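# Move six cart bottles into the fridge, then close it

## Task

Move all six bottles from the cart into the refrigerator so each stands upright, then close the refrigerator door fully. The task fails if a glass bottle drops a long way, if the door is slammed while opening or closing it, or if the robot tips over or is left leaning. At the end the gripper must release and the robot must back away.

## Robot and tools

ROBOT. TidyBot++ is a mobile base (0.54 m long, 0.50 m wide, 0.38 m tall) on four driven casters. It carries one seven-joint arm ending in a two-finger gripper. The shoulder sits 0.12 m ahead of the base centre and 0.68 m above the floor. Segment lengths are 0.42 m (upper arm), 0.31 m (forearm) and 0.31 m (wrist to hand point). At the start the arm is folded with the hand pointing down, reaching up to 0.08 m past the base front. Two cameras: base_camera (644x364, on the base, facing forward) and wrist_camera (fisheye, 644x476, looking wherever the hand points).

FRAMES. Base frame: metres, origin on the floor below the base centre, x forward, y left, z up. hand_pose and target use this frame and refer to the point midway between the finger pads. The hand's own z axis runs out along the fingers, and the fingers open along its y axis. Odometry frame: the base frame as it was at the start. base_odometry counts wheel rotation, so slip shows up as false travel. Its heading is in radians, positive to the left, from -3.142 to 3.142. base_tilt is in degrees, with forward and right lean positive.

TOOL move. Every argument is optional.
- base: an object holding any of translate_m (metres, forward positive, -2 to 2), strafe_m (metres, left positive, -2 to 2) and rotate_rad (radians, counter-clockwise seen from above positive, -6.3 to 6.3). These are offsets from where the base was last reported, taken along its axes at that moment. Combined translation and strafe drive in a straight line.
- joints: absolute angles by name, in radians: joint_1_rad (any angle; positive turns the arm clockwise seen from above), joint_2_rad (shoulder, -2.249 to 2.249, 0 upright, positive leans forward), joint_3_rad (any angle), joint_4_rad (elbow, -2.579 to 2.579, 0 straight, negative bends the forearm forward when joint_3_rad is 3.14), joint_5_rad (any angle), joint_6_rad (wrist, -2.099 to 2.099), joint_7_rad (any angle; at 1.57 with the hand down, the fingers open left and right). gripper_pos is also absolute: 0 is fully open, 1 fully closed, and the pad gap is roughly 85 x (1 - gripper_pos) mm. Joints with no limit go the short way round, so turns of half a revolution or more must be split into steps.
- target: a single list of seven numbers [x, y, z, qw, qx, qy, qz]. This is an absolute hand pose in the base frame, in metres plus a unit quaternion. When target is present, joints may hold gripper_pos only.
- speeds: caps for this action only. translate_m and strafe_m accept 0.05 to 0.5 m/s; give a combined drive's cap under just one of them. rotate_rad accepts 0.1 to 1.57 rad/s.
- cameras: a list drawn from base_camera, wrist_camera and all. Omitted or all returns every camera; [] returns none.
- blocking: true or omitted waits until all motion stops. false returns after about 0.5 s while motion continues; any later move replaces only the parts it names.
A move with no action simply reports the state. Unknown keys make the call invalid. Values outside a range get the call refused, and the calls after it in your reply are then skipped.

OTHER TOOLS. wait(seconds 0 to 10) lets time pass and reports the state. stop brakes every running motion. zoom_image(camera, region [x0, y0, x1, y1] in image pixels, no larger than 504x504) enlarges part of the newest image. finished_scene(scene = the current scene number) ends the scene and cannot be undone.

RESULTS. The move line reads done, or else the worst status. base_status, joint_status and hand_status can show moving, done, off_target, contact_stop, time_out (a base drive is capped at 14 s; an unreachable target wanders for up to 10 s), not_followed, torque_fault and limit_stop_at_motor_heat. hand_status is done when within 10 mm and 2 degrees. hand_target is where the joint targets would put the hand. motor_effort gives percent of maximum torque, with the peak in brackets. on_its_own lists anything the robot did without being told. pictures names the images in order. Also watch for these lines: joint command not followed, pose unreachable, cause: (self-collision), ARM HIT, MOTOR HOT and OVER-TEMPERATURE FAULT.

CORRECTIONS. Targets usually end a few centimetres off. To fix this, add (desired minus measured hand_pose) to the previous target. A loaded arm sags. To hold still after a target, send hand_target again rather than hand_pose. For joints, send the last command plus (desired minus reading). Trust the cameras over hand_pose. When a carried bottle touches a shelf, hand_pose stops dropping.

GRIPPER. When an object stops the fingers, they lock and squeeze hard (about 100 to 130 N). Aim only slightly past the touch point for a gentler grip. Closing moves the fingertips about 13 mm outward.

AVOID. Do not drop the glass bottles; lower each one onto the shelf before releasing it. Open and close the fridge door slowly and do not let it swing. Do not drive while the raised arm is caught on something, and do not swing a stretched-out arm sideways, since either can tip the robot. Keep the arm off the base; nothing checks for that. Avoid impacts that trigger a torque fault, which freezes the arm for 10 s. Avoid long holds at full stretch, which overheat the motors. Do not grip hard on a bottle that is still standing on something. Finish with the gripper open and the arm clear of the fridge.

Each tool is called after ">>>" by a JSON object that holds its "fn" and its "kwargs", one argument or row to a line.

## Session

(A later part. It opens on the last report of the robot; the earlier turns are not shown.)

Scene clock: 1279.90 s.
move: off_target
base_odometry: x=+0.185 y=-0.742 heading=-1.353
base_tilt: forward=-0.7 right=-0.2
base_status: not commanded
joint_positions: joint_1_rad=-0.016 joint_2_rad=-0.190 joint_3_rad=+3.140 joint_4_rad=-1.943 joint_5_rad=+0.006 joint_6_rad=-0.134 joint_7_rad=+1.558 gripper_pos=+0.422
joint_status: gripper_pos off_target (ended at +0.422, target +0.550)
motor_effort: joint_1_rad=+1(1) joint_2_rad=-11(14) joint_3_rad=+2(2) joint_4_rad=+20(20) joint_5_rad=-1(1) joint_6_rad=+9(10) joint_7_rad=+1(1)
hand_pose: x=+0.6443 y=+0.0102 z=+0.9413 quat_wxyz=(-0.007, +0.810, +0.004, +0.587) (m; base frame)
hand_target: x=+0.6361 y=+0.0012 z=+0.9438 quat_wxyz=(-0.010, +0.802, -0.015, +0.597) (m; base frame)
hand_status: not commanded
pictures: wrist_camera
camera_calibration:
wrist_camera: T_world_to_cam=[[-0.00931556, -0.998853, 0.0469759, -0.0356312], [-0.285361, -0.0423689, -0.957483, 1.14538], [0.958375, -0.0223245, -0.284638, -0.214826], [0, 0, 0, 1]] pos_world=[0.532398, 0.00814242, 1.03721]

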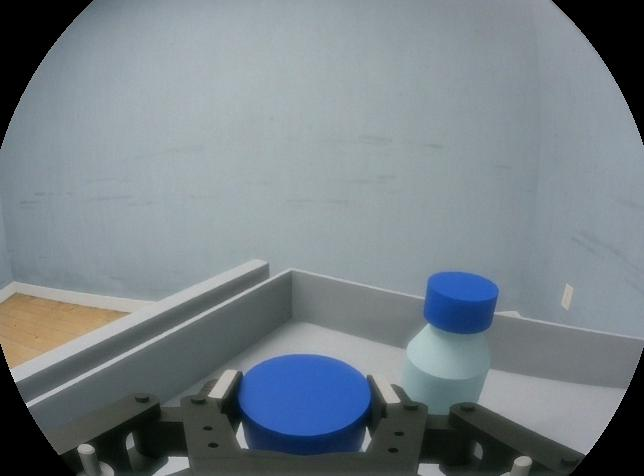

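>>> {"fn": "move", "kwargs": {
  "joints": {"joint_2_rad": -0.12, "joint_4_rad": -1.248, "joint_6_rad": -0.71},
  "cameras": ["wrist_camera"]
}}

>>> {"fn": "move", "kwargs": {
  "base": {"translate_m": -0.28},
  "speeds": {"translate_m": 0.35},
  "cameras": ["wrist_camera"]
}}

Scene clock: 1318.80 s.
move: off_target
base_odometry: x=+0.185 y=-0.742 heading=-1.353
base_tilt: forward=-0.7 right=-0.2
base_status: not commanded
joint_positions: joint_1_rad=-0.016 joint_2_rad=-0.129 joint_3_rad=+3.140 joint_4_rad=-1.309 joint_5_rad=+0.006 joint_6_rad=-0.677 joint_7_rad=+1.558 gripper_pos=+0.422
joint_status: joint_4_rad off_target (ended at -1.309, target -1.248); the others done
motor_effort: joint_1_rad=+0(1) joint_2_rad=-17(19) joint_3_rad=+2(2) joint_4_rad=+22(25) joint_5_rad=-1(1) joint_6_rad=+13(14) joint_7_rad=+0(1)
hand_pose: x=+0.6540 y=+0.0096 z=+1.1309 quat_wxyz=(-0.006, +0.801, +0.003, +0.599) (m; base frame)
hand_target: x=+0.6529 y=-0.0048 z=+1.1522 quat_wxyz=(-0.005, +0.795, -0.024, +0.607) (m; base frame)
hand_status: not commanded
pictures: wrist_camera
camera_calibration:
wrist_camera: T_world_to_cam=[[-0.0136927, -0.998863, 0.045661, -0.0407702], [-0.256661, -0.0406242, -0.965647, 1.32009], [0.966404, -0.0249417, -0.255813, -0.208024], [0, 0, 0, 1]] pos_world=[0.539293, 0.00771537, 1.22339]

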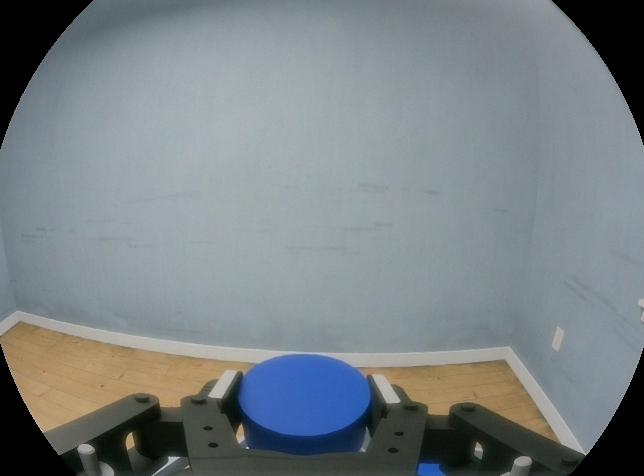

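Scene clock: 1320.77 s.
move: done
base_odometry: x=+0.125 y=-0.468 heading=-1.353
base_tilt: forward=-0.7 right=-0.2
base_status: done
joint_positions: joint_1_rad=-0.013 joint_2_rad=-0.104 joint_3_rad=+3.140 joint_4_rad=-1.305 joint_5_rad=+0.006 joint_6_rad=-0.684 joint_7_rad=+1.558 gripper_pos=+0.422
joint_status: not commanded
motor_effort: joint_1_rad=+1(2) joint_2_rad=-18(22) joint_3_rad=+1(3) joint_4_rad=+22(23) joint_5_rad=-1(2) joint_6_rad=+13(13) joint_7_rad=+1(1)
hand_pose: x=+0.6646 y=+0.0083 z=+1.1174 quat_wxyz=(-0.005, +0.809, +0.002, +0.588) (m; base frame)
hand_target: x=+0.6529 y=-0.0048 z=+1.1522 quat_wxyz=(-0.005, +0.795, -0.024, +0.607) (m; base frame)
hand_status: not commanded
pictures: wrist_camera
camera_calibration:
wrist_camera: T_world_to_cam=[[-0.0149357, -0.998805, 0.046539, -0.0413739], [-0.284124, -0.0403861, -0.957937, 1.31935], [0.958671, -0.0275303, -0.283181, -0.186055], [0, 0, 0, 1]] pos_world=[0.552608, 0.00683685, 1.21309]

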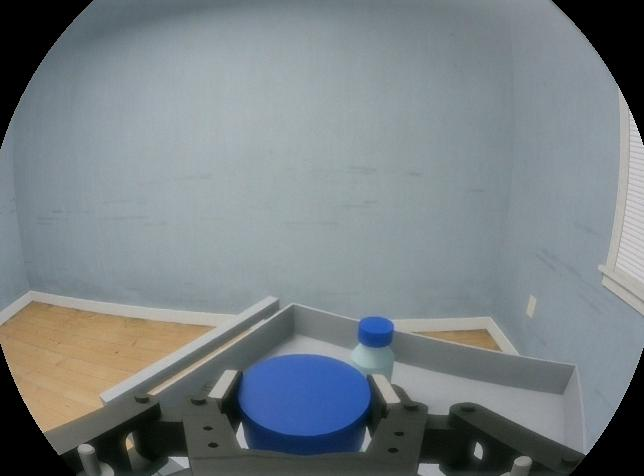

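>>> {"fn": "move", "kwargs": {
  "base": {"translate_m": -0.012, "strafe_m": 1.006, "rotate_rad": 1.510},
  "speeds": {"strafe_m": 0.45, "rotate_rad": 0.8},
  "joints": {"joint_1_rad": -0.3, "joint_2_rad": 0.127, "joint_4_rad": -0.985, "joint_6_rad": -0.70},
  "cameras": ["base_camera", "wrist_camera"]
}}

Scene clock: 1327.50 s.
move: off_target
base_odometry: x=+1.105 y=-0.240 heading=+0.158
base_tilt: forward=-0.7 right=-0.2
base_status: done
joint_positions: joint_1_rad=-0.302 joint_2_rad=+0.146 joint_3_rad=+3.139 joint_4_rad=-1.046 joint_5_rad=+0.007 joint_6_rad=-0.684 joint_7_rad=+1.558 gripper_pos=+0.422
joint_status: joint_4_rad off_target (ended at -1.046, target -0.985); the others done
motor_effort: joint_1_rad=+0(5) joint_2_rad=-27(31) joint_3_rad=+1(4) joint_4_rad=+22(23) joint_5_rad=-1(4) joint_6_rad=+12(14) joint_7_rad=+0(1)
hand_pose: x=+0.7394 y=+0.1944 z=+1.1206 quat_wxyz=(-0.090, +0.798, +0.118, +0.584) (m; base frame)
hand_target: x=+0.7293 y=+0.1838 z=+1.1641 quat_wxyz=(-0.097, +0.781, +0.094, +0.609) (m; base frame)
hand_status: not commanded
pictures: base_camera, wrist_camera
camera_calibration:
wrist_camera: T_world_to_cam=[[0.269693, -0.961794, 0.0471031, -0.0728157], [-0.252147, -0.117743, -0.960499, 1.34552], [0.929348, 0.247163, -0.274268, -0.29338], [0, 0, 0, 1]] pos_world=[0.631558, 0.160904, 1.21533]

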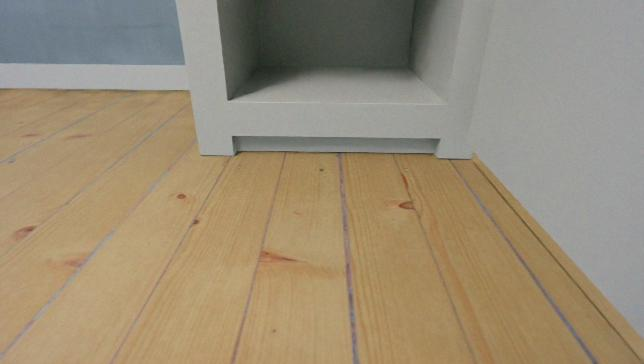

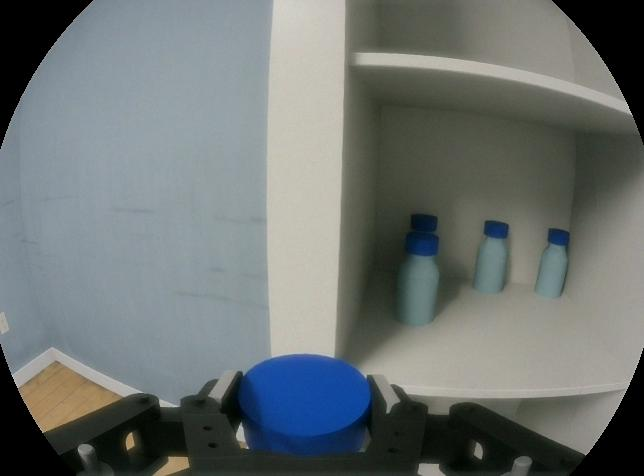

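>>> {"fn": "move", "kwargs": {
  "base": {"translate_m": 0.446},
  "speeds": {"translate_m": 0.3},
  "joints": {"joint_1_rad": 0.215, "joint_2_rad": 0.115, "joint_4_rad": -1.06, "joint_6_rad": -0.635},
  "cameras": ["base_camera", "wrist_camera"]
}}

Scene clock: 1353.60 s.
move: done
base_odometry: x=+1.545 y=-0.169 heading=+0.158
base_tilt: forward=-0.7 right=-0.2
base_status: done
joint_positions: joint_1_rad=+0.202 joint_2_rad=+0.146 joint_3_rad=+3.142 joint_4_rad=-1.046 joint_5_rad=+0.007 joint_6_rad=-0.684 joint_7_rad=+1.558 gripper_pos=+0.422
joint_status: all done
motor_effort: joint_1_rad=+0(3) joint_2_rad=-27(30) joint_3_rad=+1(3) joint_4_rad=+22(23) joint_5_rad=-1(2) joint_6_rad=+13(13) joint_7_rad=+0(1)
hand_pose: x=+0.7560 y=-0.1307 z=+1.1206 quat_wxyz=(+0.059, +0.802, -0.086, +0.588) (m; base frame)
hand_target: x=+0.7441 y=-0.1408 z=+1.1473 quat_wxyz=(+0.061, +0.779, -0.107, +0.615) (m; base frame)
hand_status: not commanded
pictures: base_camera, wrist_camera
camera_calibration:
wrist_camera: T_world_to_cam=[[-0.230687, -0.971863, 0.0475912, -0.0136006], [-0.27776, 0.0188975, -0.960465, 1.34855], [0.932541, -0.234786, -0.274304, -0.293811], [0, 0, 0, 1]] pos_world=[0.645427, -0.107685, 1.21529]

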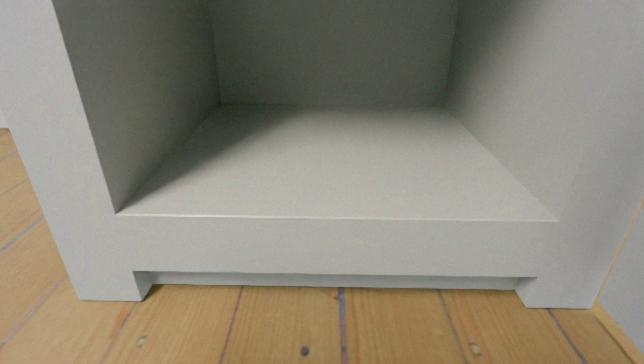

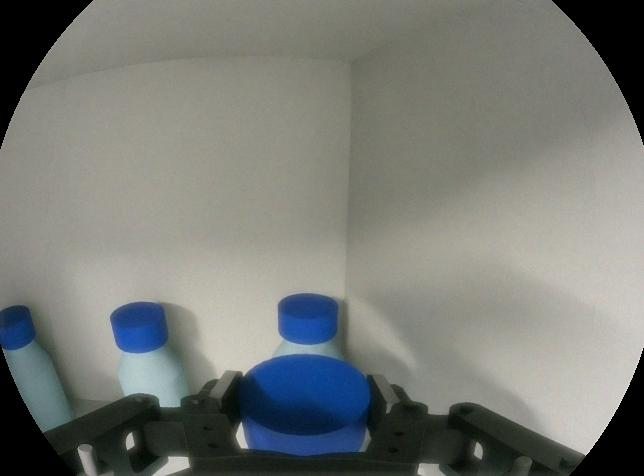

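>>> {"fn": "move", "kwargs": {
  "joints": {"joint_2_rad": 0.105, "joint_4_rad": -1.13, "joint_6_rad": -0.60},
  "cameras": []
}}

>>> {"fn": "move", "kwargs": {
  "joints": {"joint_2_rad": 0.100, "joint_4_rad": -1.18, "joint_6_rad": -0.55},
  "cameras": ["wrist_camera"]
}}

Scene clock: 1366.70 s.
move: done
base_odometry: x=+1.545 y=-0.169 heading=+0.158
base_tilt: forward=-0.7 right=-0.2
base_status: not commanded
joint_positions: joint_1_rad=+0.202 joint_2_rad=+0.146 joint_3_rad=+3.142 joint_4_rad=-1.118 joint_5_rad=+0.007 joint_6_rad=-0.657 joint_7_rad=+1.558 gripper_pos=+0.422
joint_status: all done
motor_effort: joint_1_rad=+0(1) joint_2_rad=-27(29) joint_3_rad=+1(2) joint_4_rad=+22(24) joint_5_rad=-1(1) joint_6_rad=+12(13) joint_7_rad=+0(1)
hand_pose: x=+0.7589 y=-0.1313 z=+1.0858 quat_wxyz=(+0.058, +0.815, -0.087, +0.570) (m; base frame)
hand_target: x=+0.7448 y=-0.1406 z=+1.1227 quat_wxyz=(+0.060, +0.787, -0.107, +0.605) (m; base frame)
hand_status: not commanded
pictures: none
No camera images: "cameras" was empty.

Scene clock: 1367.43 s.
move: done
base_odometry: x=+1.545 y=-0.169 heading=+0.158
base_tilt: forward=-0.7 right=-0.2
base_status: not commanded
joint_positions: joint_1_rad=+0.202 joint_2_rad=+0.146 joint_3_rad=+3.142 joint_4_rad=-1.163 joint_5_rad=+0.007 joint_6_rad=-0.607 joint_7_rad=+1.558 gripper_pos=+0.422
joint_status: all done
motor_effort: joint_1_rad=+0(1) joint_2_rad=-27(28) joint_3_rad=+1(2) joint_4_rad=+21(23) joint_5_rad=-1(1) joint_6_rad=+13(13) joint_7_rad=+0(1)
hand_pose: x=+0.7634 y=-0.1321 z=+1.0742 quat_wxyz=(+0.058, +0.813, -0.087, +0.572) (m; base frame)
hand_target: x=+0.7475 y=-0.1407 z=+1.1109 quat_wxyz=(+0.060, +0.785, -0.106, +0.607) (m; base frame)
hand_status: not commanded
pictures: wrist_camera
camera_calibration:
wrist_camera: T_world_to_cam=[[-0.228308, -0.972359, 0.0489306, -0.0143507], [-0.314931, 0.0262025, -0.948753, 1.32283], [0.921246, -0.232018, -0.312208, -0.26409], [0, 0, 0, 1]] pos_world=[0.656616, -0.109889, 1.17329]

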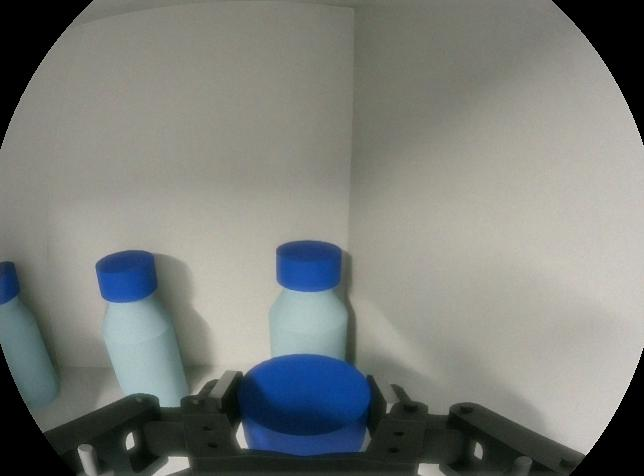

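>>> {"fn": "move", "kwargs": {
  "joints": {"joint_2_rad": 0.096, "joint_4_rad": -1.205, "joint_6_rad": -0.515},
  "cameras": []
}}

>>> {"fn": "move", "kwargs": {
  "joints": {"joint_2_rad": 0.088, "joint_4_rad": -1.23, "joint_6_rad": -0.495},
  "cameras": []
}}

>>> {"fn": "move", "kwargs": {
  "joints": {"joint_2_rad": 0.080, "joint_4_rad": -1.25, "joint_6_rad": -0.48},
  "cameras": ["wrist_camera"]
}}

Scene clock: 1372.73 s.
move: done
base_odometry: x=+1.545 y=-0.169 heading=+0.158
base_tilt: forward=-0.7 right=-0.2
base_status: not commanded
joint_positions: joint_1_rad=+0.202 joint_2_rad=+0.146 joint_3_rad=+3.142 joint_4_rad=-1.184 joint_5_rad=+0.007 joint_6_rad=-0.567 joint_7_rad=+1.558 gripper_pos=+0.422
joint_status: all done
motor_effort: joint_1_rad=+0(1) joint_2_rad=-27(28) joint_3_rad=+1(1) joint_4_rad=+22(23) joint_5_rad=-1(1) joint_6_rad=+12(12) joint_7_rad=+0(1)
hand_pose: x=+0.7669 y=-0.1327 z=+1.0736 quat_wxyz=(+0.059, +0.808, -0.086, +0.580) (m; base frame)
hand_target: x=+0.7488 y=-0.1407 z=+1.1089 quat_wxyz=(+0.060, +0.781, -0.105, +0.613) (m; base frame)
hand_status: not commanded
pictures: none
No camera images: "cameras" was empty.

Scene clock: 1373.33 s.
move: done
base_odometry: x=+1.545 y=-0.169 heading=+0.158
base_tilt: forward=-0.7 right=-0.2
base_status: not commanded
joint_positions: joint_1_rad=+0.202 joint_2_rad=+0.143 joint_3_rad=+3.142 joint_4_rad=-1.201 joint_5_rad=+0.007 joint_6_rad=-0.540 joint_7_rad=+1.558 gripper_pos=+0.422
joint_status: all done
motor_effort: joint_1_rad=+0(1) joint_2_rad=-24(27) joint_3_rad=+1(1) joint_4_rad=+20(24) joint_5_rad=-1(1) joint_6_rad=+11(14) joint_7_rad=+0(1)
hand_pose: x=+0.7678 y=-0.1329 z=+1.0730 quat_wxyz=(+0.059, +0.804, -0.085, +0.585) (m; base frame)
hand_target: x=+0.7471 y=-0.1401 z=+1.1050 quat_wxyz=(+0.060, +0.780, -0.105, +0.614) (m; base frame)
hand_status: not commanded
pictures: none
No camera images: "cameras" was empty.

Scene clock: 1373.90 s.
move: done
base_odometry: x=+1.545 y=-0.169 heading=+0.158
base_tilt: forward=-0.7 right=-0.2
base_status: not commanded
joint_positions: joint_1_rad=+0.202 joint_2_rad=+0.137 joint_3_rad=+3.142 joint_4_rad=-1.217 joint_5_rad=+0.007 joint_6_rad=-0.521 joint_7_rad=+1.558 gripper_pos=+0.422
joint_status: all done
motor_effort: joint_1_rad=-1(1) joint_2_rad=-23(24) joint_3_rad=+1(1) joint_4_rad=+20(21) joint_5_rad=-1(2) joint_6_rad=+10(12) joint_7_rad=+0(0)
hand_pose: x=+0.7672 y=-0.1327 z=+1.0729 quat_wxyz=(+0.059, +0.802, -0.085, +0.589) (m; base frame)
hand_target: x=+0.7450 y=-0.1395 z=+1.1025 quat_wxyz=(+0.060, +0.779, -0.104, +0.615) (m; base frame)
hand_status: not commanded
pictures: wrist_camera
camera_calibration:
wrist_camera: T_world_to_cam=[[-0.229668, -0.97209, 0.047883, -0.0118186], [-0.276544, 0.0180084, -0.960832, 1.3053], [0.933154, -0.233914, -0.272962, -0.319661], [0, 0, 0, 1]] pos_world=[0.65655, -0.109768, 1.16748]

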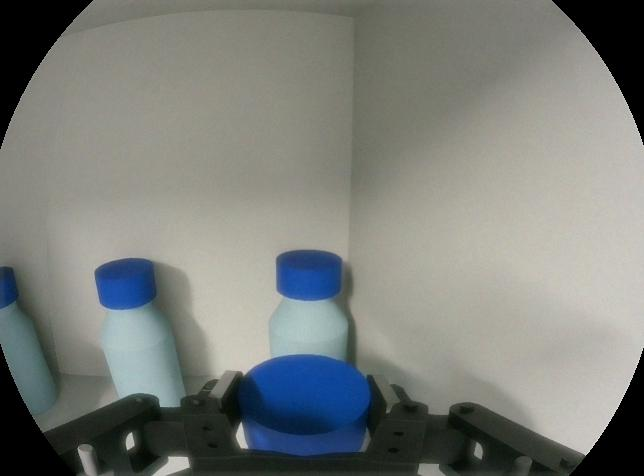

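>>> {"fn": "move", "kwargs": {
  "joints": {"joint_2_rad": 0.074, "joint_4_rad": -1.26, "joint_6_rad": -0.485},
  "cameras": []
}}

>>> {"fn": "move", "kwargs": {
  "joints": {"gripper_pos": 0.1},
  "speeds": {"gripper_pos": 0.3},
  "cameras": ["wrist_camera"]
}}

Scene clock: 1380.07 s.
move: done
base_odometry: x=+1.545 y=-0.169 heading=+0.158
base_tilt: forward=-0.7 right=-0.2
base_status: not commanded
joint_positions: joint_1_rad=+0.202 joint_2_rad=+0.132 joint_3_rad=+3.142 joint_4_rad=-1.222 joint_5_rad=+0.007 joint_6_rad=-0.520 joint_7_rad=+1.558 gripper_pos=+0.422
joint_status: all done
motor_effort: joint_1_rad=+0(0) joint_2_rad=-24(24) joint_3_rad=+0(1) joint_4_rad=+19(20) joint_5_rad=-1(2) joint_6_rad=+9(10) joint_7_rad=+0(0)
hand_pose: x=+0.7653 y=-0.1323 z=+1.0734 quat_wxyz=(+0.059, +0.801, -0.085, +0.589) (m; base frame)
hand_target: x=+0.7421 y=-0.1389 z=+1.0988 quat_wxyz=(+0.060, +0.782, -0.105, +0.611) (m; base frame)
hand_status: not commanded
pictures: none
No camera images: "cameras" was empty.

Scene clock: 1381.90 s.
move: done
base_odometry: x=+1.545 y=-0.169 heading=+0.158
base_tilt: forward=-0.7 right=-0.2
base_status: not commanded
joint_positions: joint_1_rad=+0.202 joint_2_rad=+0.131 joint_3_rad=+3.142 joint_4_rad=-1.222 joint_5_rad=+0.007 joint_6_rad=-0.520 joint_7_rad=+1.558 gripper_pos=+0.100
joint_status: all done
motor_effort: joint_1_rad=+0(1) joint_2_rad=-23(25) joint_3_rad=+1(1) joint_4_rad=+19(20) joint_5_rad=-1(1) joint_6_rad=+9(10) joint_7_rad=+0(1)
hand_pose: x=+0.7649 y=-0.1322 z=+1.0739 quat_wxyz=(+0.059, +0.801, -0.085, +0.589) (m; base frame)
hand_target: x=+0.7421 y=-0.1389 z=+1.0988 quat_wxyz=(+0.060, +0.782, -0.105, +0.611) (m; base frame)
hand_status: not commanded
pictures: wrist_camera
camera_calibration:
wrist_camera: T_world_to_cam=[[-0.229737, -0.972077, 0.0478324, -0.0118296], [-0.275045, 0.0177025, -0.961268, 1.30488], [0.93358, -0.233994, -0.271432, -0.319054], [0, 0, 0, 1]] pos_world=[0.654046, -0.109256, 1.1683]

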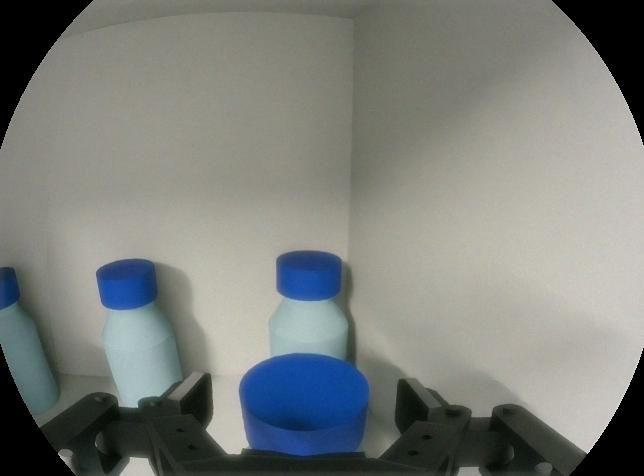

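>>> {"fn": "move", "kwargs": {
  "base": {"translate_m": -0.70},
  "speeds": {"translate_m": 0.45},
  "joints": {"gripper_pos": 0.0},
  "cameras": ["wrist_camera", "base_camera"]
}}

Scene clock: 1434.57 s.
move: done
base_odometry: x=+0.854 y=-0.280 heading=+0.158
base_tilt: forward=-0.7 right=-0.2
base_status: done
joint_positions: joint_1_rad=+0.205 joint_2_rad=+0.114 joint_3_rad=+3.142 joint_4_rad=-1.225 joint_5_rad=+0.007 joint_6_rad=-0.519 joint_7_rad=+1.558 gripper_pos=+0.000
joint_status: all done
motor_effort: joint_1_rad=+0(3) joint_2_rad=-22(26) joint_3_rad=+1(3) joint_4_rad=+19(20) joint_5_rad=-1(1) joint_6_rad=+9(10) joint_7_rad=+0(1)
hand_pose: x=+0.7578 y=-0.1332 z=+1.0837 quat_wxyz=(+0.061, +0.796, -0.086, +0.595) (m; base frame)
hand_target: x=+0.7421 y=-0.1389 z=+1.0988 quat_wxyz=(+0.060, +0.782, -0.105, +0.611) (m; base frame)
hand_status: not commanded
pictures: base_camera, wrist_camera
camera_calibration:
wrist_camera: T_world_to_cam=[[-0.233893, -0.971108, 0.0473614, -0.0110288], [-0.260679, 0.0157068, -0.965298, 1.30557], [0.936665, -0.238123, -0.256821, -0.328776], [0, 0, 0, 1]] pos_world=[0.645709, -0.109506, 1.17635]

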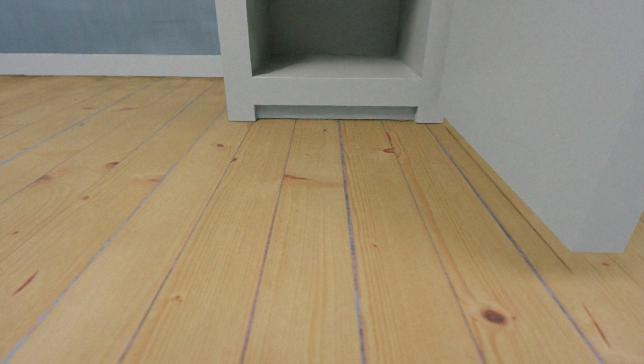

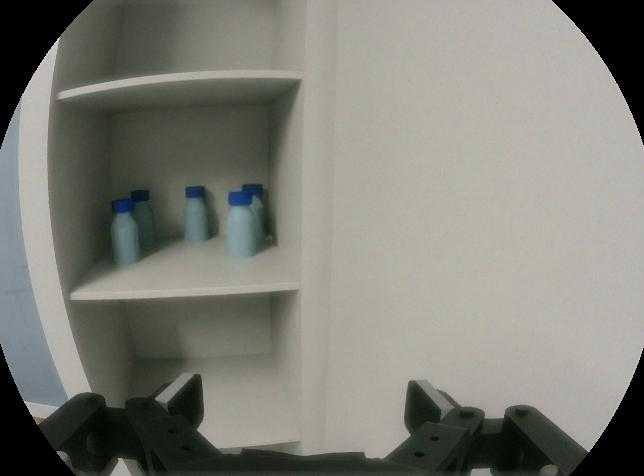

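>>> {"fn": "move", "kwargs": {
  "base": {"translate_m": -0.6955, "strafe_m": -0.152, "rotate_rad": -1.658},
  "speeds": {"translate_m": 0.45, "rotate_rad": 0.8},
  "joints": {"joint_1_rad": -0.3, "joint_2_rad": -0.035, "joint_3_rad": 3.14, "joint_4_rad": -1.806, "joint_5_rad": 0.035, "joint_6_rad": -0.0935, "joint_7_rad": 1.5, "gripper_pos": 0.0},
  "cameras": []
}}

>>> {"fn": "move", "kwargs": {
  "base": {"translate_m": 0.07},
  "speeds": {"translate_m": 0.15},
  "joints": {"joint_1_rad": 0.0},
  "cameras": ["base_camera", "wrist_camera"]
}}

Scene clock: 1443.93 s.
move: done
base_odometry: x=+0.191 y=-0.540 heading=-1.500
base_tilt: forward=-0.7 right=-0.2
base_status: done
joint_positions: joint_1_rad=-0.287 joint_2_rad=+0.019 joint_3_rad=+3.146 joint_4_rad=-1.768 joint_5_rad=+0.005 joint_6_rad=-0.134 joint_7_rad=+1.558 gripper_pos=+0.000
joint_status: all done
motor_effort: joint_1_rad=+0(18) joint_2_rad=-19(25) joint_3_rad=+1(19) joint_4_rad=+20(20) joint_5_rad=-1(6) joint_6_rad=+9(10) joint_7_rad=+0(2)
hand_pose: x=+0.7020 y=+0.1704 z=+0.9280 quat_wxyz=(-0.083, +0.812, +0.112, +0.567) (m; base frame)
hand_target: x=+0.6835 y=+0.1760 z=+0.9497 quat_wxyz=(-0.099, +0.796, +0.105, +0.588) (m; base frame)
hand_status: not commanded
pictures: none
No camera images: "cameras" was empty.

Scene clock: 1445.30 s.
move: done
base_odometry: x=+0.195 y=-0.609 heading=-1.501
base_tilt: forward=-0.7 right=-0.2
base_status: done
joint_positions: joint_1_rad=-0.015 joint_2_rad=+0.008 joint_3_rad=+3.143 joint_4_rad=-1.770 joint_5_rad=+0.005 joint_6_rad=-0.132 joint_7_rad=+1.558 gripper_pos=+0.000
joint_status: all done
motor_effort: joint_1_rad=+0(3) joint_2_rad=-19(21) joint_3_rad=+1(3) joint_4_rad=+19(20) joint_5_rad=-1(1) joint_6_rad=+9(9) joint_7_rad=+0(1)
hand_pose: x=+0.7235 y=+0.0095 z=+0.9345 quat_wxyz=(-0.006, +0.816, +0.002, +0.578) (m; base frame)
hand_target: x=+0.7103 y=+0.0013 z=+0.9497 quat_wxyz=(-0.010, +0.803, -0.015, +0.596) (m; base frame)
hand_status: not commanded
pictures: base_camera, wrist_camera
camera_calibration:
wrist_camera: T_world_to_cam=[[-0.011903, -0.998847, 0.0465003, -0.0330068], [-0.307032, -0.0406062, -0.950832, 1.17091], [0.951625, -0.0255949, -0.306195, -0.267639], [0, 0, 0, 1]] pos_world=[0.613805, 0.00772721, 1.03292]

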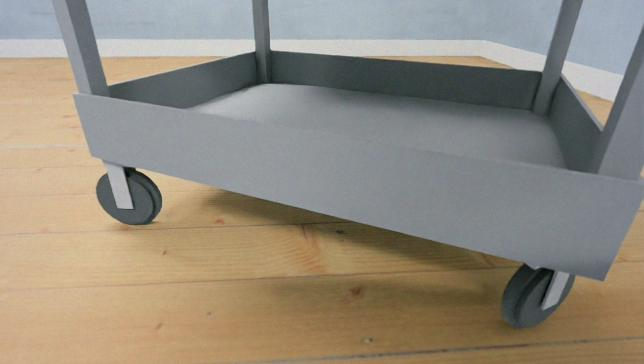

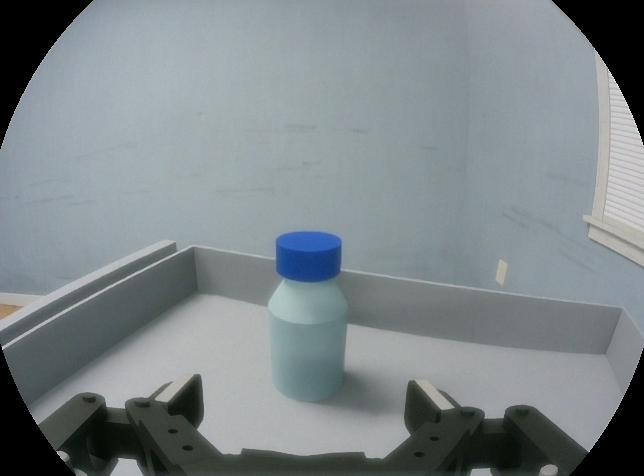

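>>> {"fn": "move", "kwargs": {
  "base": {"translate_m": 0.135, "strafe_m": 0.001},
  "speeds": {"translate_m": 0.15},
  "cameras": ["base_camera", "wrist_camera"]
}}

Scene clock: 1457.03 s.
move: done
base_odometry: x=+0.206 y=-0.744 heading=-1.502
base_tilt: forward=-0.7 right=-0.2
base_status: done
joint_positions: joint_1_rad=-0.015 joint_2_rad=+0.003 joint_3_rad=+3.143 joint_4_rad=-1.771 joint_5_rad=+0.005 joint_6_rad=-0.131 joint_7_rad=+1.558 gripper_pos=+0.000
joint_status: not commanded
motor_effort: joint_1_rad=+0(1) joint_2_rad=-19(21) joint_3_rad=+1(3) joint_4_rad=+18(20) joint_5_rad=-1(1) joint_6_rad=+9(10) joint_7_rad=+0(1)
hand_pose: x=+0.7222 y=+0.0094 z=+0.9374 quat_wxyz=(-0.006, +0.815, +0.002, +0.580) (m; base frame)
hand_target: x=+0.7103 y=+0.0013 z=+0.9497 quat_wxyz=(-0.010, +0.803, -0.015, +0.596) (m; base frame)
hand_status: not commanded
pictures: base_camera, wrist_camera
camera_calibration:
wrist_camera: T_world_to_cam=[[-0.0123191, -0.998849, 0.0463561, -0.0328487], [-0.302036, -0.0404771, -0.952437, 1.17117], [0.953217, -0.0257344, -0.30119, -0.271313], [0, 0, 0, 1]] pos_world=[0.611952, 0.00761277, 1.03528]

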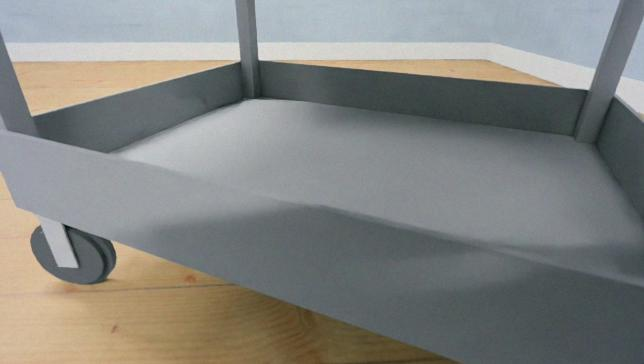

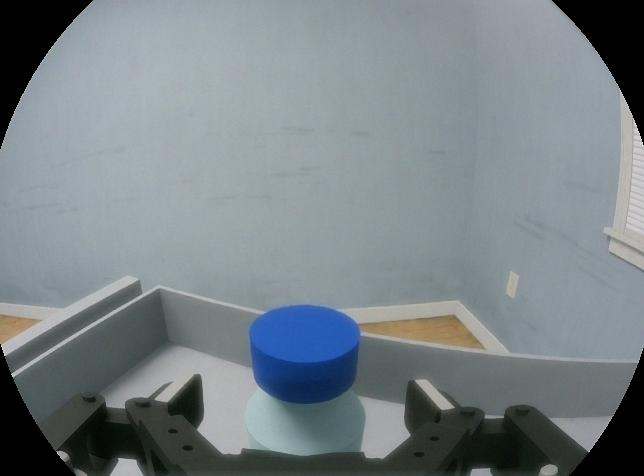

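>>> {"fn": "move", "kwargs": {
  "base": {"strafe_m": 0.05},
  "speeds": {"strafe_m": 0.15},
  "joints": {"joint_1_rad": 0.0745},
  "cameras": ["wrist_camera"]
}}

Scene clock: 1485.00 s.
move: done
base_odometry: x=+0.256 y=-0.741 heading=-1.503
base_tilt: forward=-0.7 right=-0.2
base_status: done
joint_positions: joint_1_rad=+0.060 joint_2_rad=+0.003 joint_3_rad=+3.142 joint_4_rad=-1.771 joint_5_rad=+0.005 joint_6_rad=-0.131 joint_7_rad=+1.558 gripper_pos=+0.000
joint_status: all done
motor_effort: joint_1_rad=+0(2) joint_2_rad=-19(20) joint_3_rad=+1(2) joint_4_rad=+19(20) joint_5_rad=-1(1) joint_6_rad=+9(9) joint_7_rad=+1(1)
hand_pose: x=+0.7212 y=-0.0353 z=+0.9375 quat_wxyz=(+0.015, +0.814, -0.028, +0.580) (m; base frame)
hand_target: x=+0.7088 y=-0.0427 z=+0.9497 quat_wxyz=(+0.012, +0.802, -0.045, +0.596) (m; base frame)
hand_status: not commanded
pictures: wrist_camera
camera_calibration:
wrist_camera: T_world_to_cam=[[-0.0861931, -0.9952, 0.0463525, -0.0240541], [-0.304145, -0.01802, -0.952455, 1.17142], [0.948718, -0.096193, -0.301132, -0.270835], [0, 0, 0, 1]] pos_world=[0.611156, -0.028882, 1.03529]

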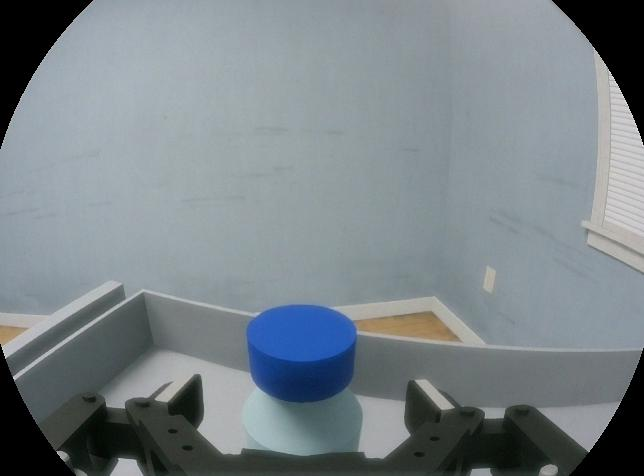

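>>> {"fn": "move", "kwargs": {
  "base": {"translate_m": 0.038},
  "speeds": {"translate_m": 0.1},
  "cameras": ["base_camera", "wrist_camera"]
}}

Scene clock: 1490.03 s.
move: done
base_odometry: x=+0.259 y=-0.779 heading=-1.502
base_tilt: forward=-0.7 right=-0.2
base_status: done
joint_positions: joint_1_rad=+0.060 joint_2_rad=+0.000 joint_3_rad=+3.142 joint_4_rad=-1.771 joint_5_rad=+0.005 joint_6_rad=-0.130 joint_7_rad=+1.558 gripper_pos=+0.000
joint_status: not commanded
motor_effort: joint_1_rad=+1(1) joint_2_rad=-19(21) joint_3_rad=+1(2) joint_4_rad=+19(20) joint_5_rad=-1(1) joint_6_rad=+9(10) joint_7_rad=+0(1)
hand_pose: x=+0.7204 y=-0.0353 z=+0.9390 quat_wxyz=(+0.016, +0.813, -0.028, +0.581) (m; base frame)
hand_target: x=+0.7088 y=-0.0427 z=+0.9497 quat_wxyz=(+0.012, +0.802, -0.045, +0.596) (m; base frame)
hand_status: not commanded
pictures: base_camera, wrist_camera
camera_calibration:
wrist_camera: T_world_to_cam=[[-0.0863814, -0.995187, 0.0462752, -0.0239728], [-0.301416, -0.0181657, -0.95332, 1.17152], [0.949572, -0.0962972, -0.298396, -0.272816], [0, 0, 0, 1]] pos_world=[0.610101, -0.0288474, 1.03653]

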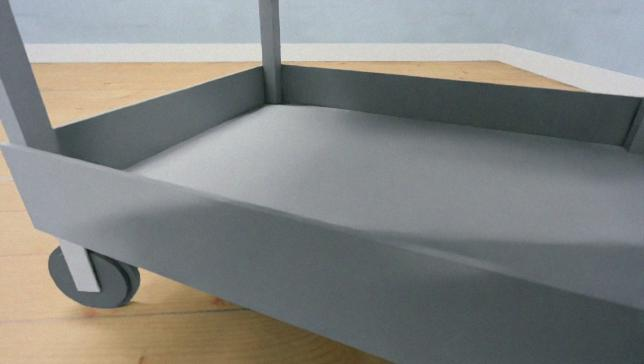

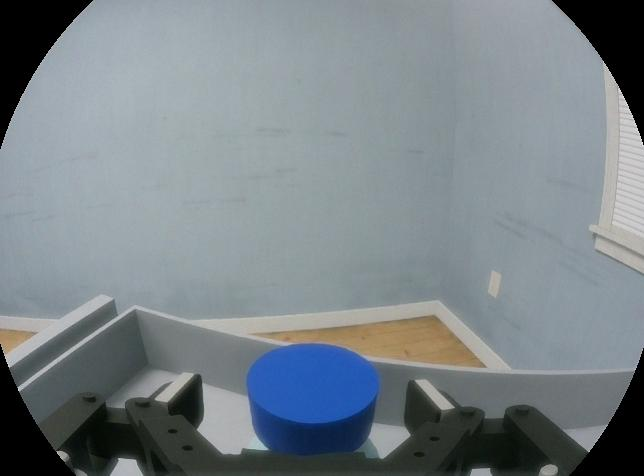

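>>> {"fn": "move", "kwargs": {
  "base": {"strafe_m": -0.004, "translate_m": 0.002},
  "speeds": {"strafe_m": 0.1},
  "cameras": ["wrist_camera"]
}}

Scene clock: 1494.90 s.
move: done
base_odometry: x=+0.255 y=-0.781 heading=-1.502
base_tilt: forward=-0.7 right=-0.2
base_status: done
joint_positions: joint_1_rad=+0.062 joint_2_rad=+0.000 joint_3_rad=+3.142 joint_4_rad=-1.771 joint_5_rad=+0.005 joint_6_rad=-0.130 joint_7_rad=+1.558 gripper_pos=+0.000
joint_status: not commanded
motor_effort: joint_1_rad=+1(3) joint_2_rad=-19(21) joint_3_rad=+1(4) joint_4_rad=+18(19) joint_5_rad=-1(1) joint_6_rad=+9(9) joint_7_rad=+0(1)
hand_pose: x=+0.7203 y=-0.0366 z=+0.9391 quat_wxyz=(+0.016, +0.813, -0.029, +0.581) (m; base frame)
hand_target: x=+0.7088 y=-0.0427 z=+0.9497 quat_wxyz=(+0.012, +0.802, -0.045, +0.596) (m; base frame)
hand_status: not commanded
pictures: wrist_camera
camera_calibration:
wrist_camera: T_world_to_cam=[[-0.088491, -0.995002, 0.0462729, -0.0237203], [-0.30137, -0.0175332, -0.953346, 1.17153], [0.949392, -0.0983079, -0.298312, -0.272848], [0, 0, 0, 1]] pos_world=[0.610004, -0.0298842, 1.03657]

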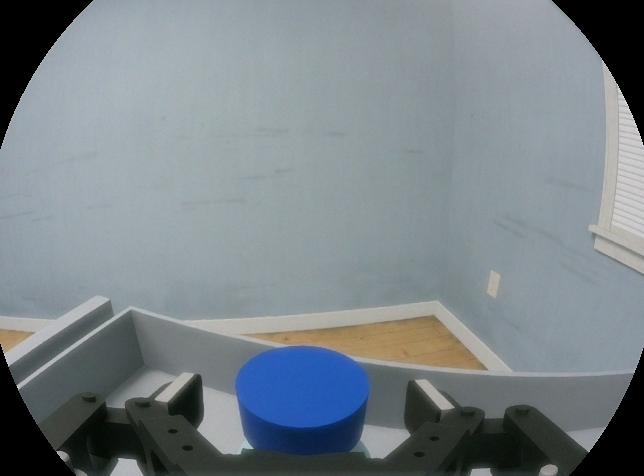

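>>> {"fn": "move", "kwargs": {
  "joints": {"gripper_pos": 0.55},
  "speeds": {"gripper_pos": 0.3},
  "cameras": ["wrist_camera"]
}}

Scene clock: 1498.93 s.
move: off_target
base_odometry: x=+0.255 y=-0.781 heading=-1.502
base_tilt: forward=-0.7 right=-0.2
base_status: not commanded
joint_positions: joint_1_rad=+0.062 joint_2_rad=+0.000 joint_3_rad=+3.142 joint_4_rad=-1.771 joint_5_rad=+0.005 joint_6_rad=-0.129 joint_7_rad=+1.558 gripper_pos=+0.421
joint_status: gripper_pos off_target (ended at +0.421, target +0.550)
motor_effort: joint_1_rad=+1(2) joint_2_rad=-17(19) joint_3_rad=+2(2) joint_4_rad=+18(20) joint_5_rad=-1(1) joint_6_rad=+9(10) joint_7_rad=+0(1)
hand_pose: x=+0.7204 y=-0.0364 z=+0.9394 quat_wxyz=(+0.016, +0.813, -0.029, +0.581) (m; base frame)
hand_target: x=+0.7088 y=-0.0427 z=+0.9497 quat_wxyz=(+0.012, +0.802, -0.045, +0.596) (m; base frame)
hand_status: not commanded
pictures: wrist_camera
camera_calibration:
wrist_camera: T_world_to_cam=[[-0.0882702, -0.995022, 0.0462449, -0.0237045], [-0.30038, -0.017675, -0.953656, 1.17143], [0.949726, -0.0980705, -0.297325, -0.274006], [0, 0, 0, 1]] pos_world=[0.610012, -0.0297533, 1.03677]

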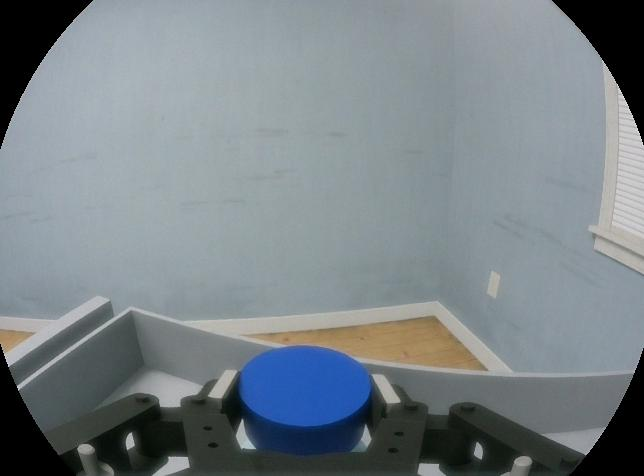

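>>> {"fn": "move", "kwargs": {
  "joints": {"joint_2_rad": -0.115, "joint_4_rad": -1.275, "joint_6_rad": -0.668},
  "cameras": ["wrist_camera"]
}}

>>> {"fn": "move", "kwargs": {
  "base": {"translate_m": -0.28},
  "speeds": {"translate_m": 0.35},
  "cameras": ["wrist_camera"]
}}

Scene clock: 1544.07 s.
move: off_target
base_odometry: x=+0.255 y=-0.781 heading=-1.502
base_tilt: forward=-0.7 right=-0.2
base_status: not commanded
joint_positions: joint_1_rad=+0.062 joint_2_rad=-0.044 joint_3_rad=+3.142 joint_4_rad=-1.339 joint_5_rad=+0.005 joint_6_rad=-0.639 joint_7_rad=+1.558 gripper_pos=+0.421
joint_status: joint_4_rad off_target (ended at -1.339, target -1.275); the others done
motor_effort: joint_1_rad=+0(1) joint_2_rad=-21(26) joint_3_rad=+1(3) joint_4_rad=+22(26) joint_5_rad=-1(1) joint_6_rad=+13(15) joint_7_rad=+0(1)
hand_pose: x=+0.6930 y=-0.0355 z=+1.0770 quat_wxyz=(+0.016, +0.823, -0.030, +0.567) (m; base frame)
hand_target: x=+0.6581 y=-0.0447 z=+1.1462 quat_wxyz=(+0.018, +0.790, -0.053, +0.610) (m; base frame)
hand_status: not commanded
pictures: wrist_camera
camera_calibration:
wrist_camera: T_world_to_cam=[[-0.0893809, -0.994886, 0.0470452, -0.0316562], [-0.332603, -0.0147083, -0.942952, 1.30539], [0.938822, -0.0999293, -0.329587, -0.164707], [0, 0, 0, 1]] pos_world=[0.585978, -0.0287534, 1.17813]

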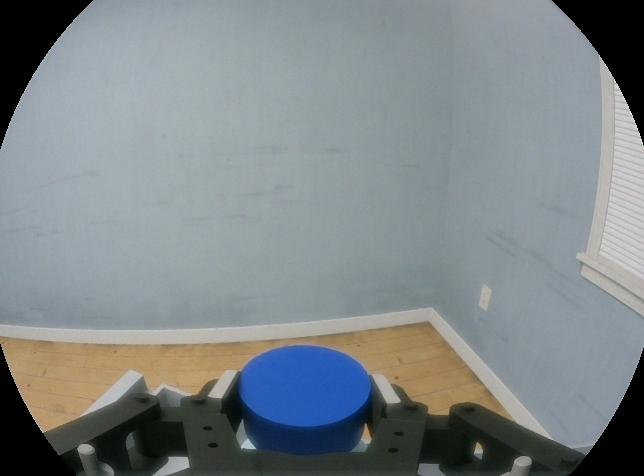

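Scene clock: 1546.00 s.
move: done
base_odometry: x=+0.235 y=-0.502 heading=-1.502
base_tilt: forward=-0.7 right=-0.2
base_status: done
joint_positions: joint_1_rad=+0.063 joint_2_rad=-0.056 joint_3_rad=+3.141 joint_4_rad=-1.338 joint_5_rad=+0.005 joint_6_rad=-0.646 joint_7_rad=+1.558 gripper_pos=+0.421
joint_status: not commanded
motor_effort: joint_1_rad=+0(2) joint_2_rad=-21(25) joint_3_rad=+1(3) joint_4_rad=+23(24) joint_5_rad=-1(1) joint_6_rad=+13(14) joint_7_rad=+1(1)
hand_pose: x=+0.6874 y=-0.0352 z=+1.0824 quat_wxyz=(+0.017, +0.821, -0.030, +0.570) (m; base frame)
hand_target: x=+0.6581 y=-0.0447 z=+1.1462 quat_wxyz=(+0.018, +0.790, -0.053, +0.610) (m; base frame)
hand_status: not commanded
pictures: wrist_camera
camera_calibration:
wrist_camera: T_world_to_cam=[[-0.089879, -0.994848, 0.0468952, -0.0316526], [-0.326813, -0.0150182, -0.94497, 1.30681], [0.940805, -0.100259, -0.32378, -0.165358], [0, 0, 0, 1]] pos_world=[0.579809, -0.0284422, 1.18284]

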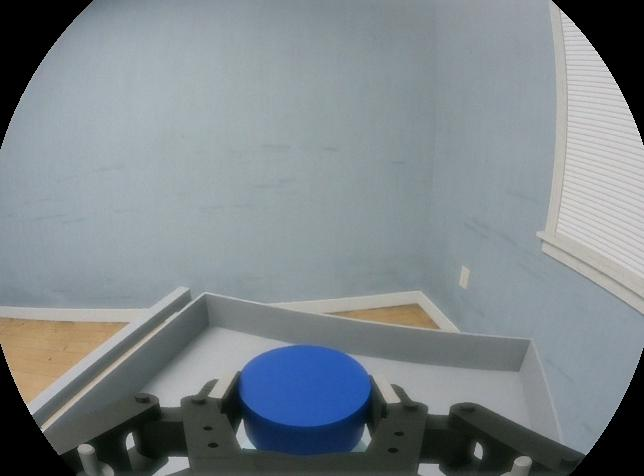

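>>> {"fn": "move", "kwargs": {
  "cameras": ["all"]
}}

Scene clock: 1564.00 s.
base_odometry: x=+0.235 y=-0.502 heading=-1.502
base_tilt: forward=-0.7 right=-0.2
base_status: done
joint_positions: joint_1_rad=+0.063 joint_2_rad=-0.056 joint_3_rad=+3.141 joint_4_rad=-1.338 joint_5_rad=+0.005 joint_6_rad=-0.646 joint_7_rad=+1.558 gripper_pos=+0.421
joint_status: not commanded
motor_effort: joint_1_rad=+0(2) joint_2_rad=-21(25) joint_3_rad=+2(3) joint_4_rad=+24(24) joint_5_rad=-1(1) joint_6_rad=+14(14) joint_7_rad=+1(1)
hand_pose: x=+0.6874 y=-0.0352 z=+1.0824 quat_wxyz=(+0.017, +0.821, -0.030, +0.570) (m; base frame)
hand_target: x=+0.6581 y=-0.0447 z=+1.1462 quat_wxyz=(+0.018, +0.790, -0.053, +0.610) (m; base frame)
hand_status: not commanded
pictures: base_camera, wrist_camera
camera_calibration:
wrist_camera: T_world_to_cam=[[-0.089879, -0.994848, 0.0468952, -0.0316526], [-0.326813, -0.0150182, -0.94497, 1.30681], [0.940805, -0.100259, -0.32378, -0.165358], [0, 0, 0, 1]] pos_world=[0.579809, -0.0284422, 1.18284]

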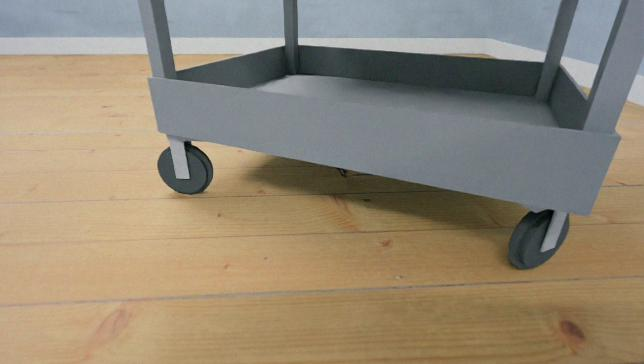

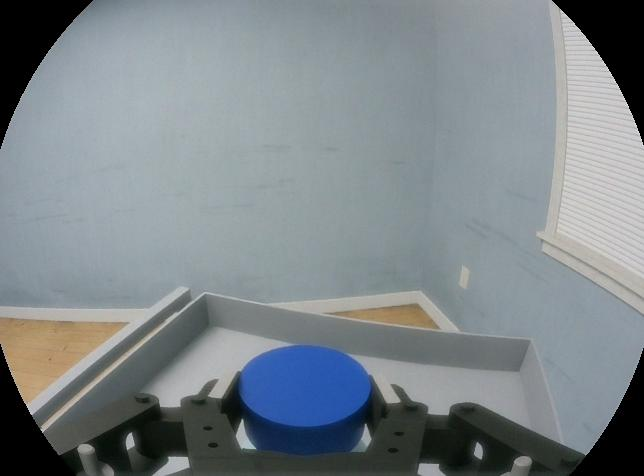

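>>> {"fn": "move", "kwargs": {
  "base": {"translate_m": -0.214, "strafe_m": 0.889, "rotate_rad": 1.667},
  "joints": {"joint_1_rad": -0.45, "joint_2_rad": 0.127, "joint_4_rad": -0.985, "joint_6_rad": -0.70},
  "speeds": {"strafe_m": 0.42, "rotate_rad": 1.05},
  "cameras": ["all"]
}}

Scene clock: 1576.30 s.
move: off_target
base_odometry: x=+1.107 y=-0.227 heading=+0.166
base_tilt: forward=-0.7 right=-0.2
base_status: done
joint_positions: joint_1_rad=-0.451 joint_2_rad=+0.151 joint_3_rad=+3.139 joint_4_rad=-1.053 joint_5_rad=+0.008 joint_6_rad=-0.675 joint_7_rad=+1.558 gripper_pos=+0.421
joint_status: joint_4_rad off_target (ended at -1.053, target -0.985); the others done
motor_effort: joint_1_rad=+0(6) joint_2_rad=-28(33) joint_3_rad=+1(4) joint_4_rad=+22(25) joint_5_rad=-1(4) joint_6_rad=+13(14) joint_7_rad=+0(1)
hand_pose: x=+0.7064 y=+0.2862 z=+1.1159 quat_wxyz=(-0.133, +0.788, +0.177, +0.575) (m; base frame)
hand_target: x=+0.6950 y=+0.2729 z=+1.1641 quat_wxyz=(-0.143, +0.772, +0.152, +0.600) (m; base frame)
hand_status: not commanded
pictures: base_camera, wrist_camera
camera_calibration:
wrist_camera: T_world_to_cam=[[0.410022, -0.910854, 0.047195, -0.0892804], [-0.234264, -0.155181, -0.959708, 1.34069], [0.881477, 0.382445, -0.277008, -0.288542], [0, 0, 0, 1]] pos_world=[0.605026, 0.237079, 1.21096]

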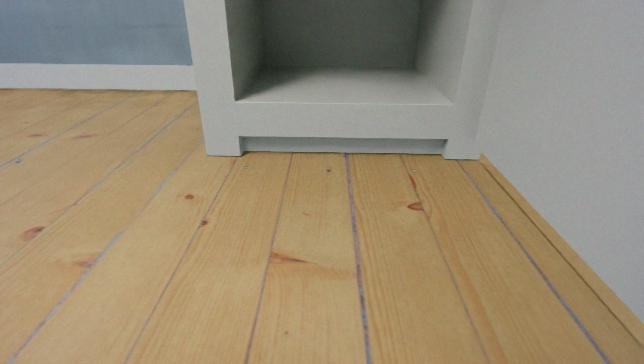

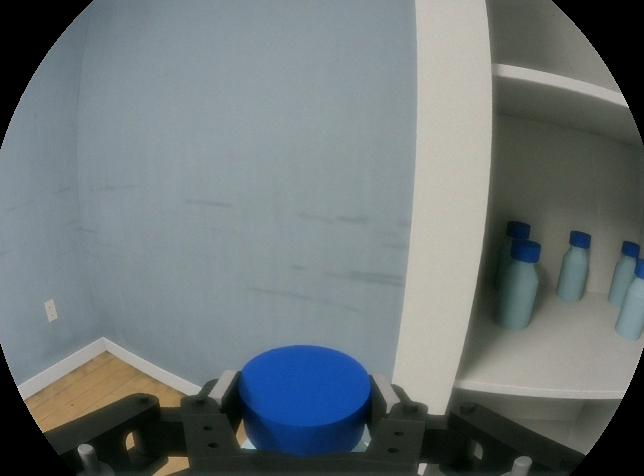

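>>> {"fn": "move", "kwargs": {
  "base": {"translate_m": 0.24},
  "joints": {"joint_1_rad": 0.027, "joint_2_rad": 0.115, "joint_4_rad": -1.06, "joint_6_rad": -0.635},
  "speeds": {"translate_m": 0.3},
  "cameras": ["all"]
}}

Scene clock: 1604.43 s.
move: done
base_odometry: x=+1.344 y=-0.187 heading=+0.167
base_tilt: forward=-0.7 right=-0.2
base_status: done
joint_positions: joint_1_rad=+0.015 joint_2_rad=+0.151 joint_3_rad=+3.145 joint_4_rad=-1.053 joint_5_rad=+0.008 joint_6_rad=-0.675 joint_7_rad=+1.558 gripper_pos=+0.421
joint_status: all done
motor_effort: joint_1_rad=+0(4) joint_2_rad=-28(32) joint_3_rad=+1(4) joint_4_rad=+23(25) joint_5_rad=-1(2) joint_6_rad=+14(15) joint_7_rad=+0(1)
hand_pose: x=+0.7724 y=-0.0114 z=+1.1158 quat_wxyz=(+0.005, +0.807, -0.011, +0.590) (m; base frame)
hand_target: x=+0.7594 y=-0.0215 z=+1.1473 quat_wxyz=(+0.003, +0.786, -0.033, +0.618) (m; base frame)
hand_status: not commanded
pictures: base_camera, wrist_camera
camera_calibration:
wrist_camera: T_world_to_cam=[[-0.0483183, -0.997676, 0.0480325, -0.0353108], [-0.279431, -0.0326667, -0.95961, 1.34604], [0.958949, -0.0597885, -0.277204, -0.297606], [0, 0, 0, 1]] pos_world=[0.65981, -0.00905136, 1.21088]

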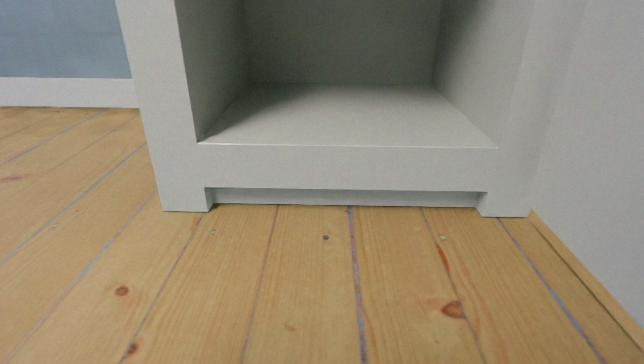

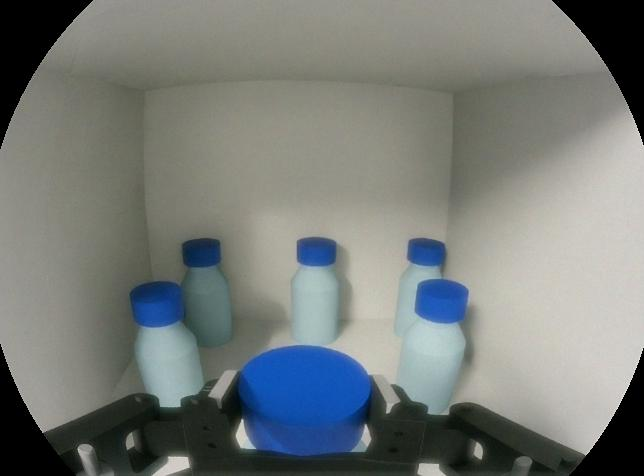

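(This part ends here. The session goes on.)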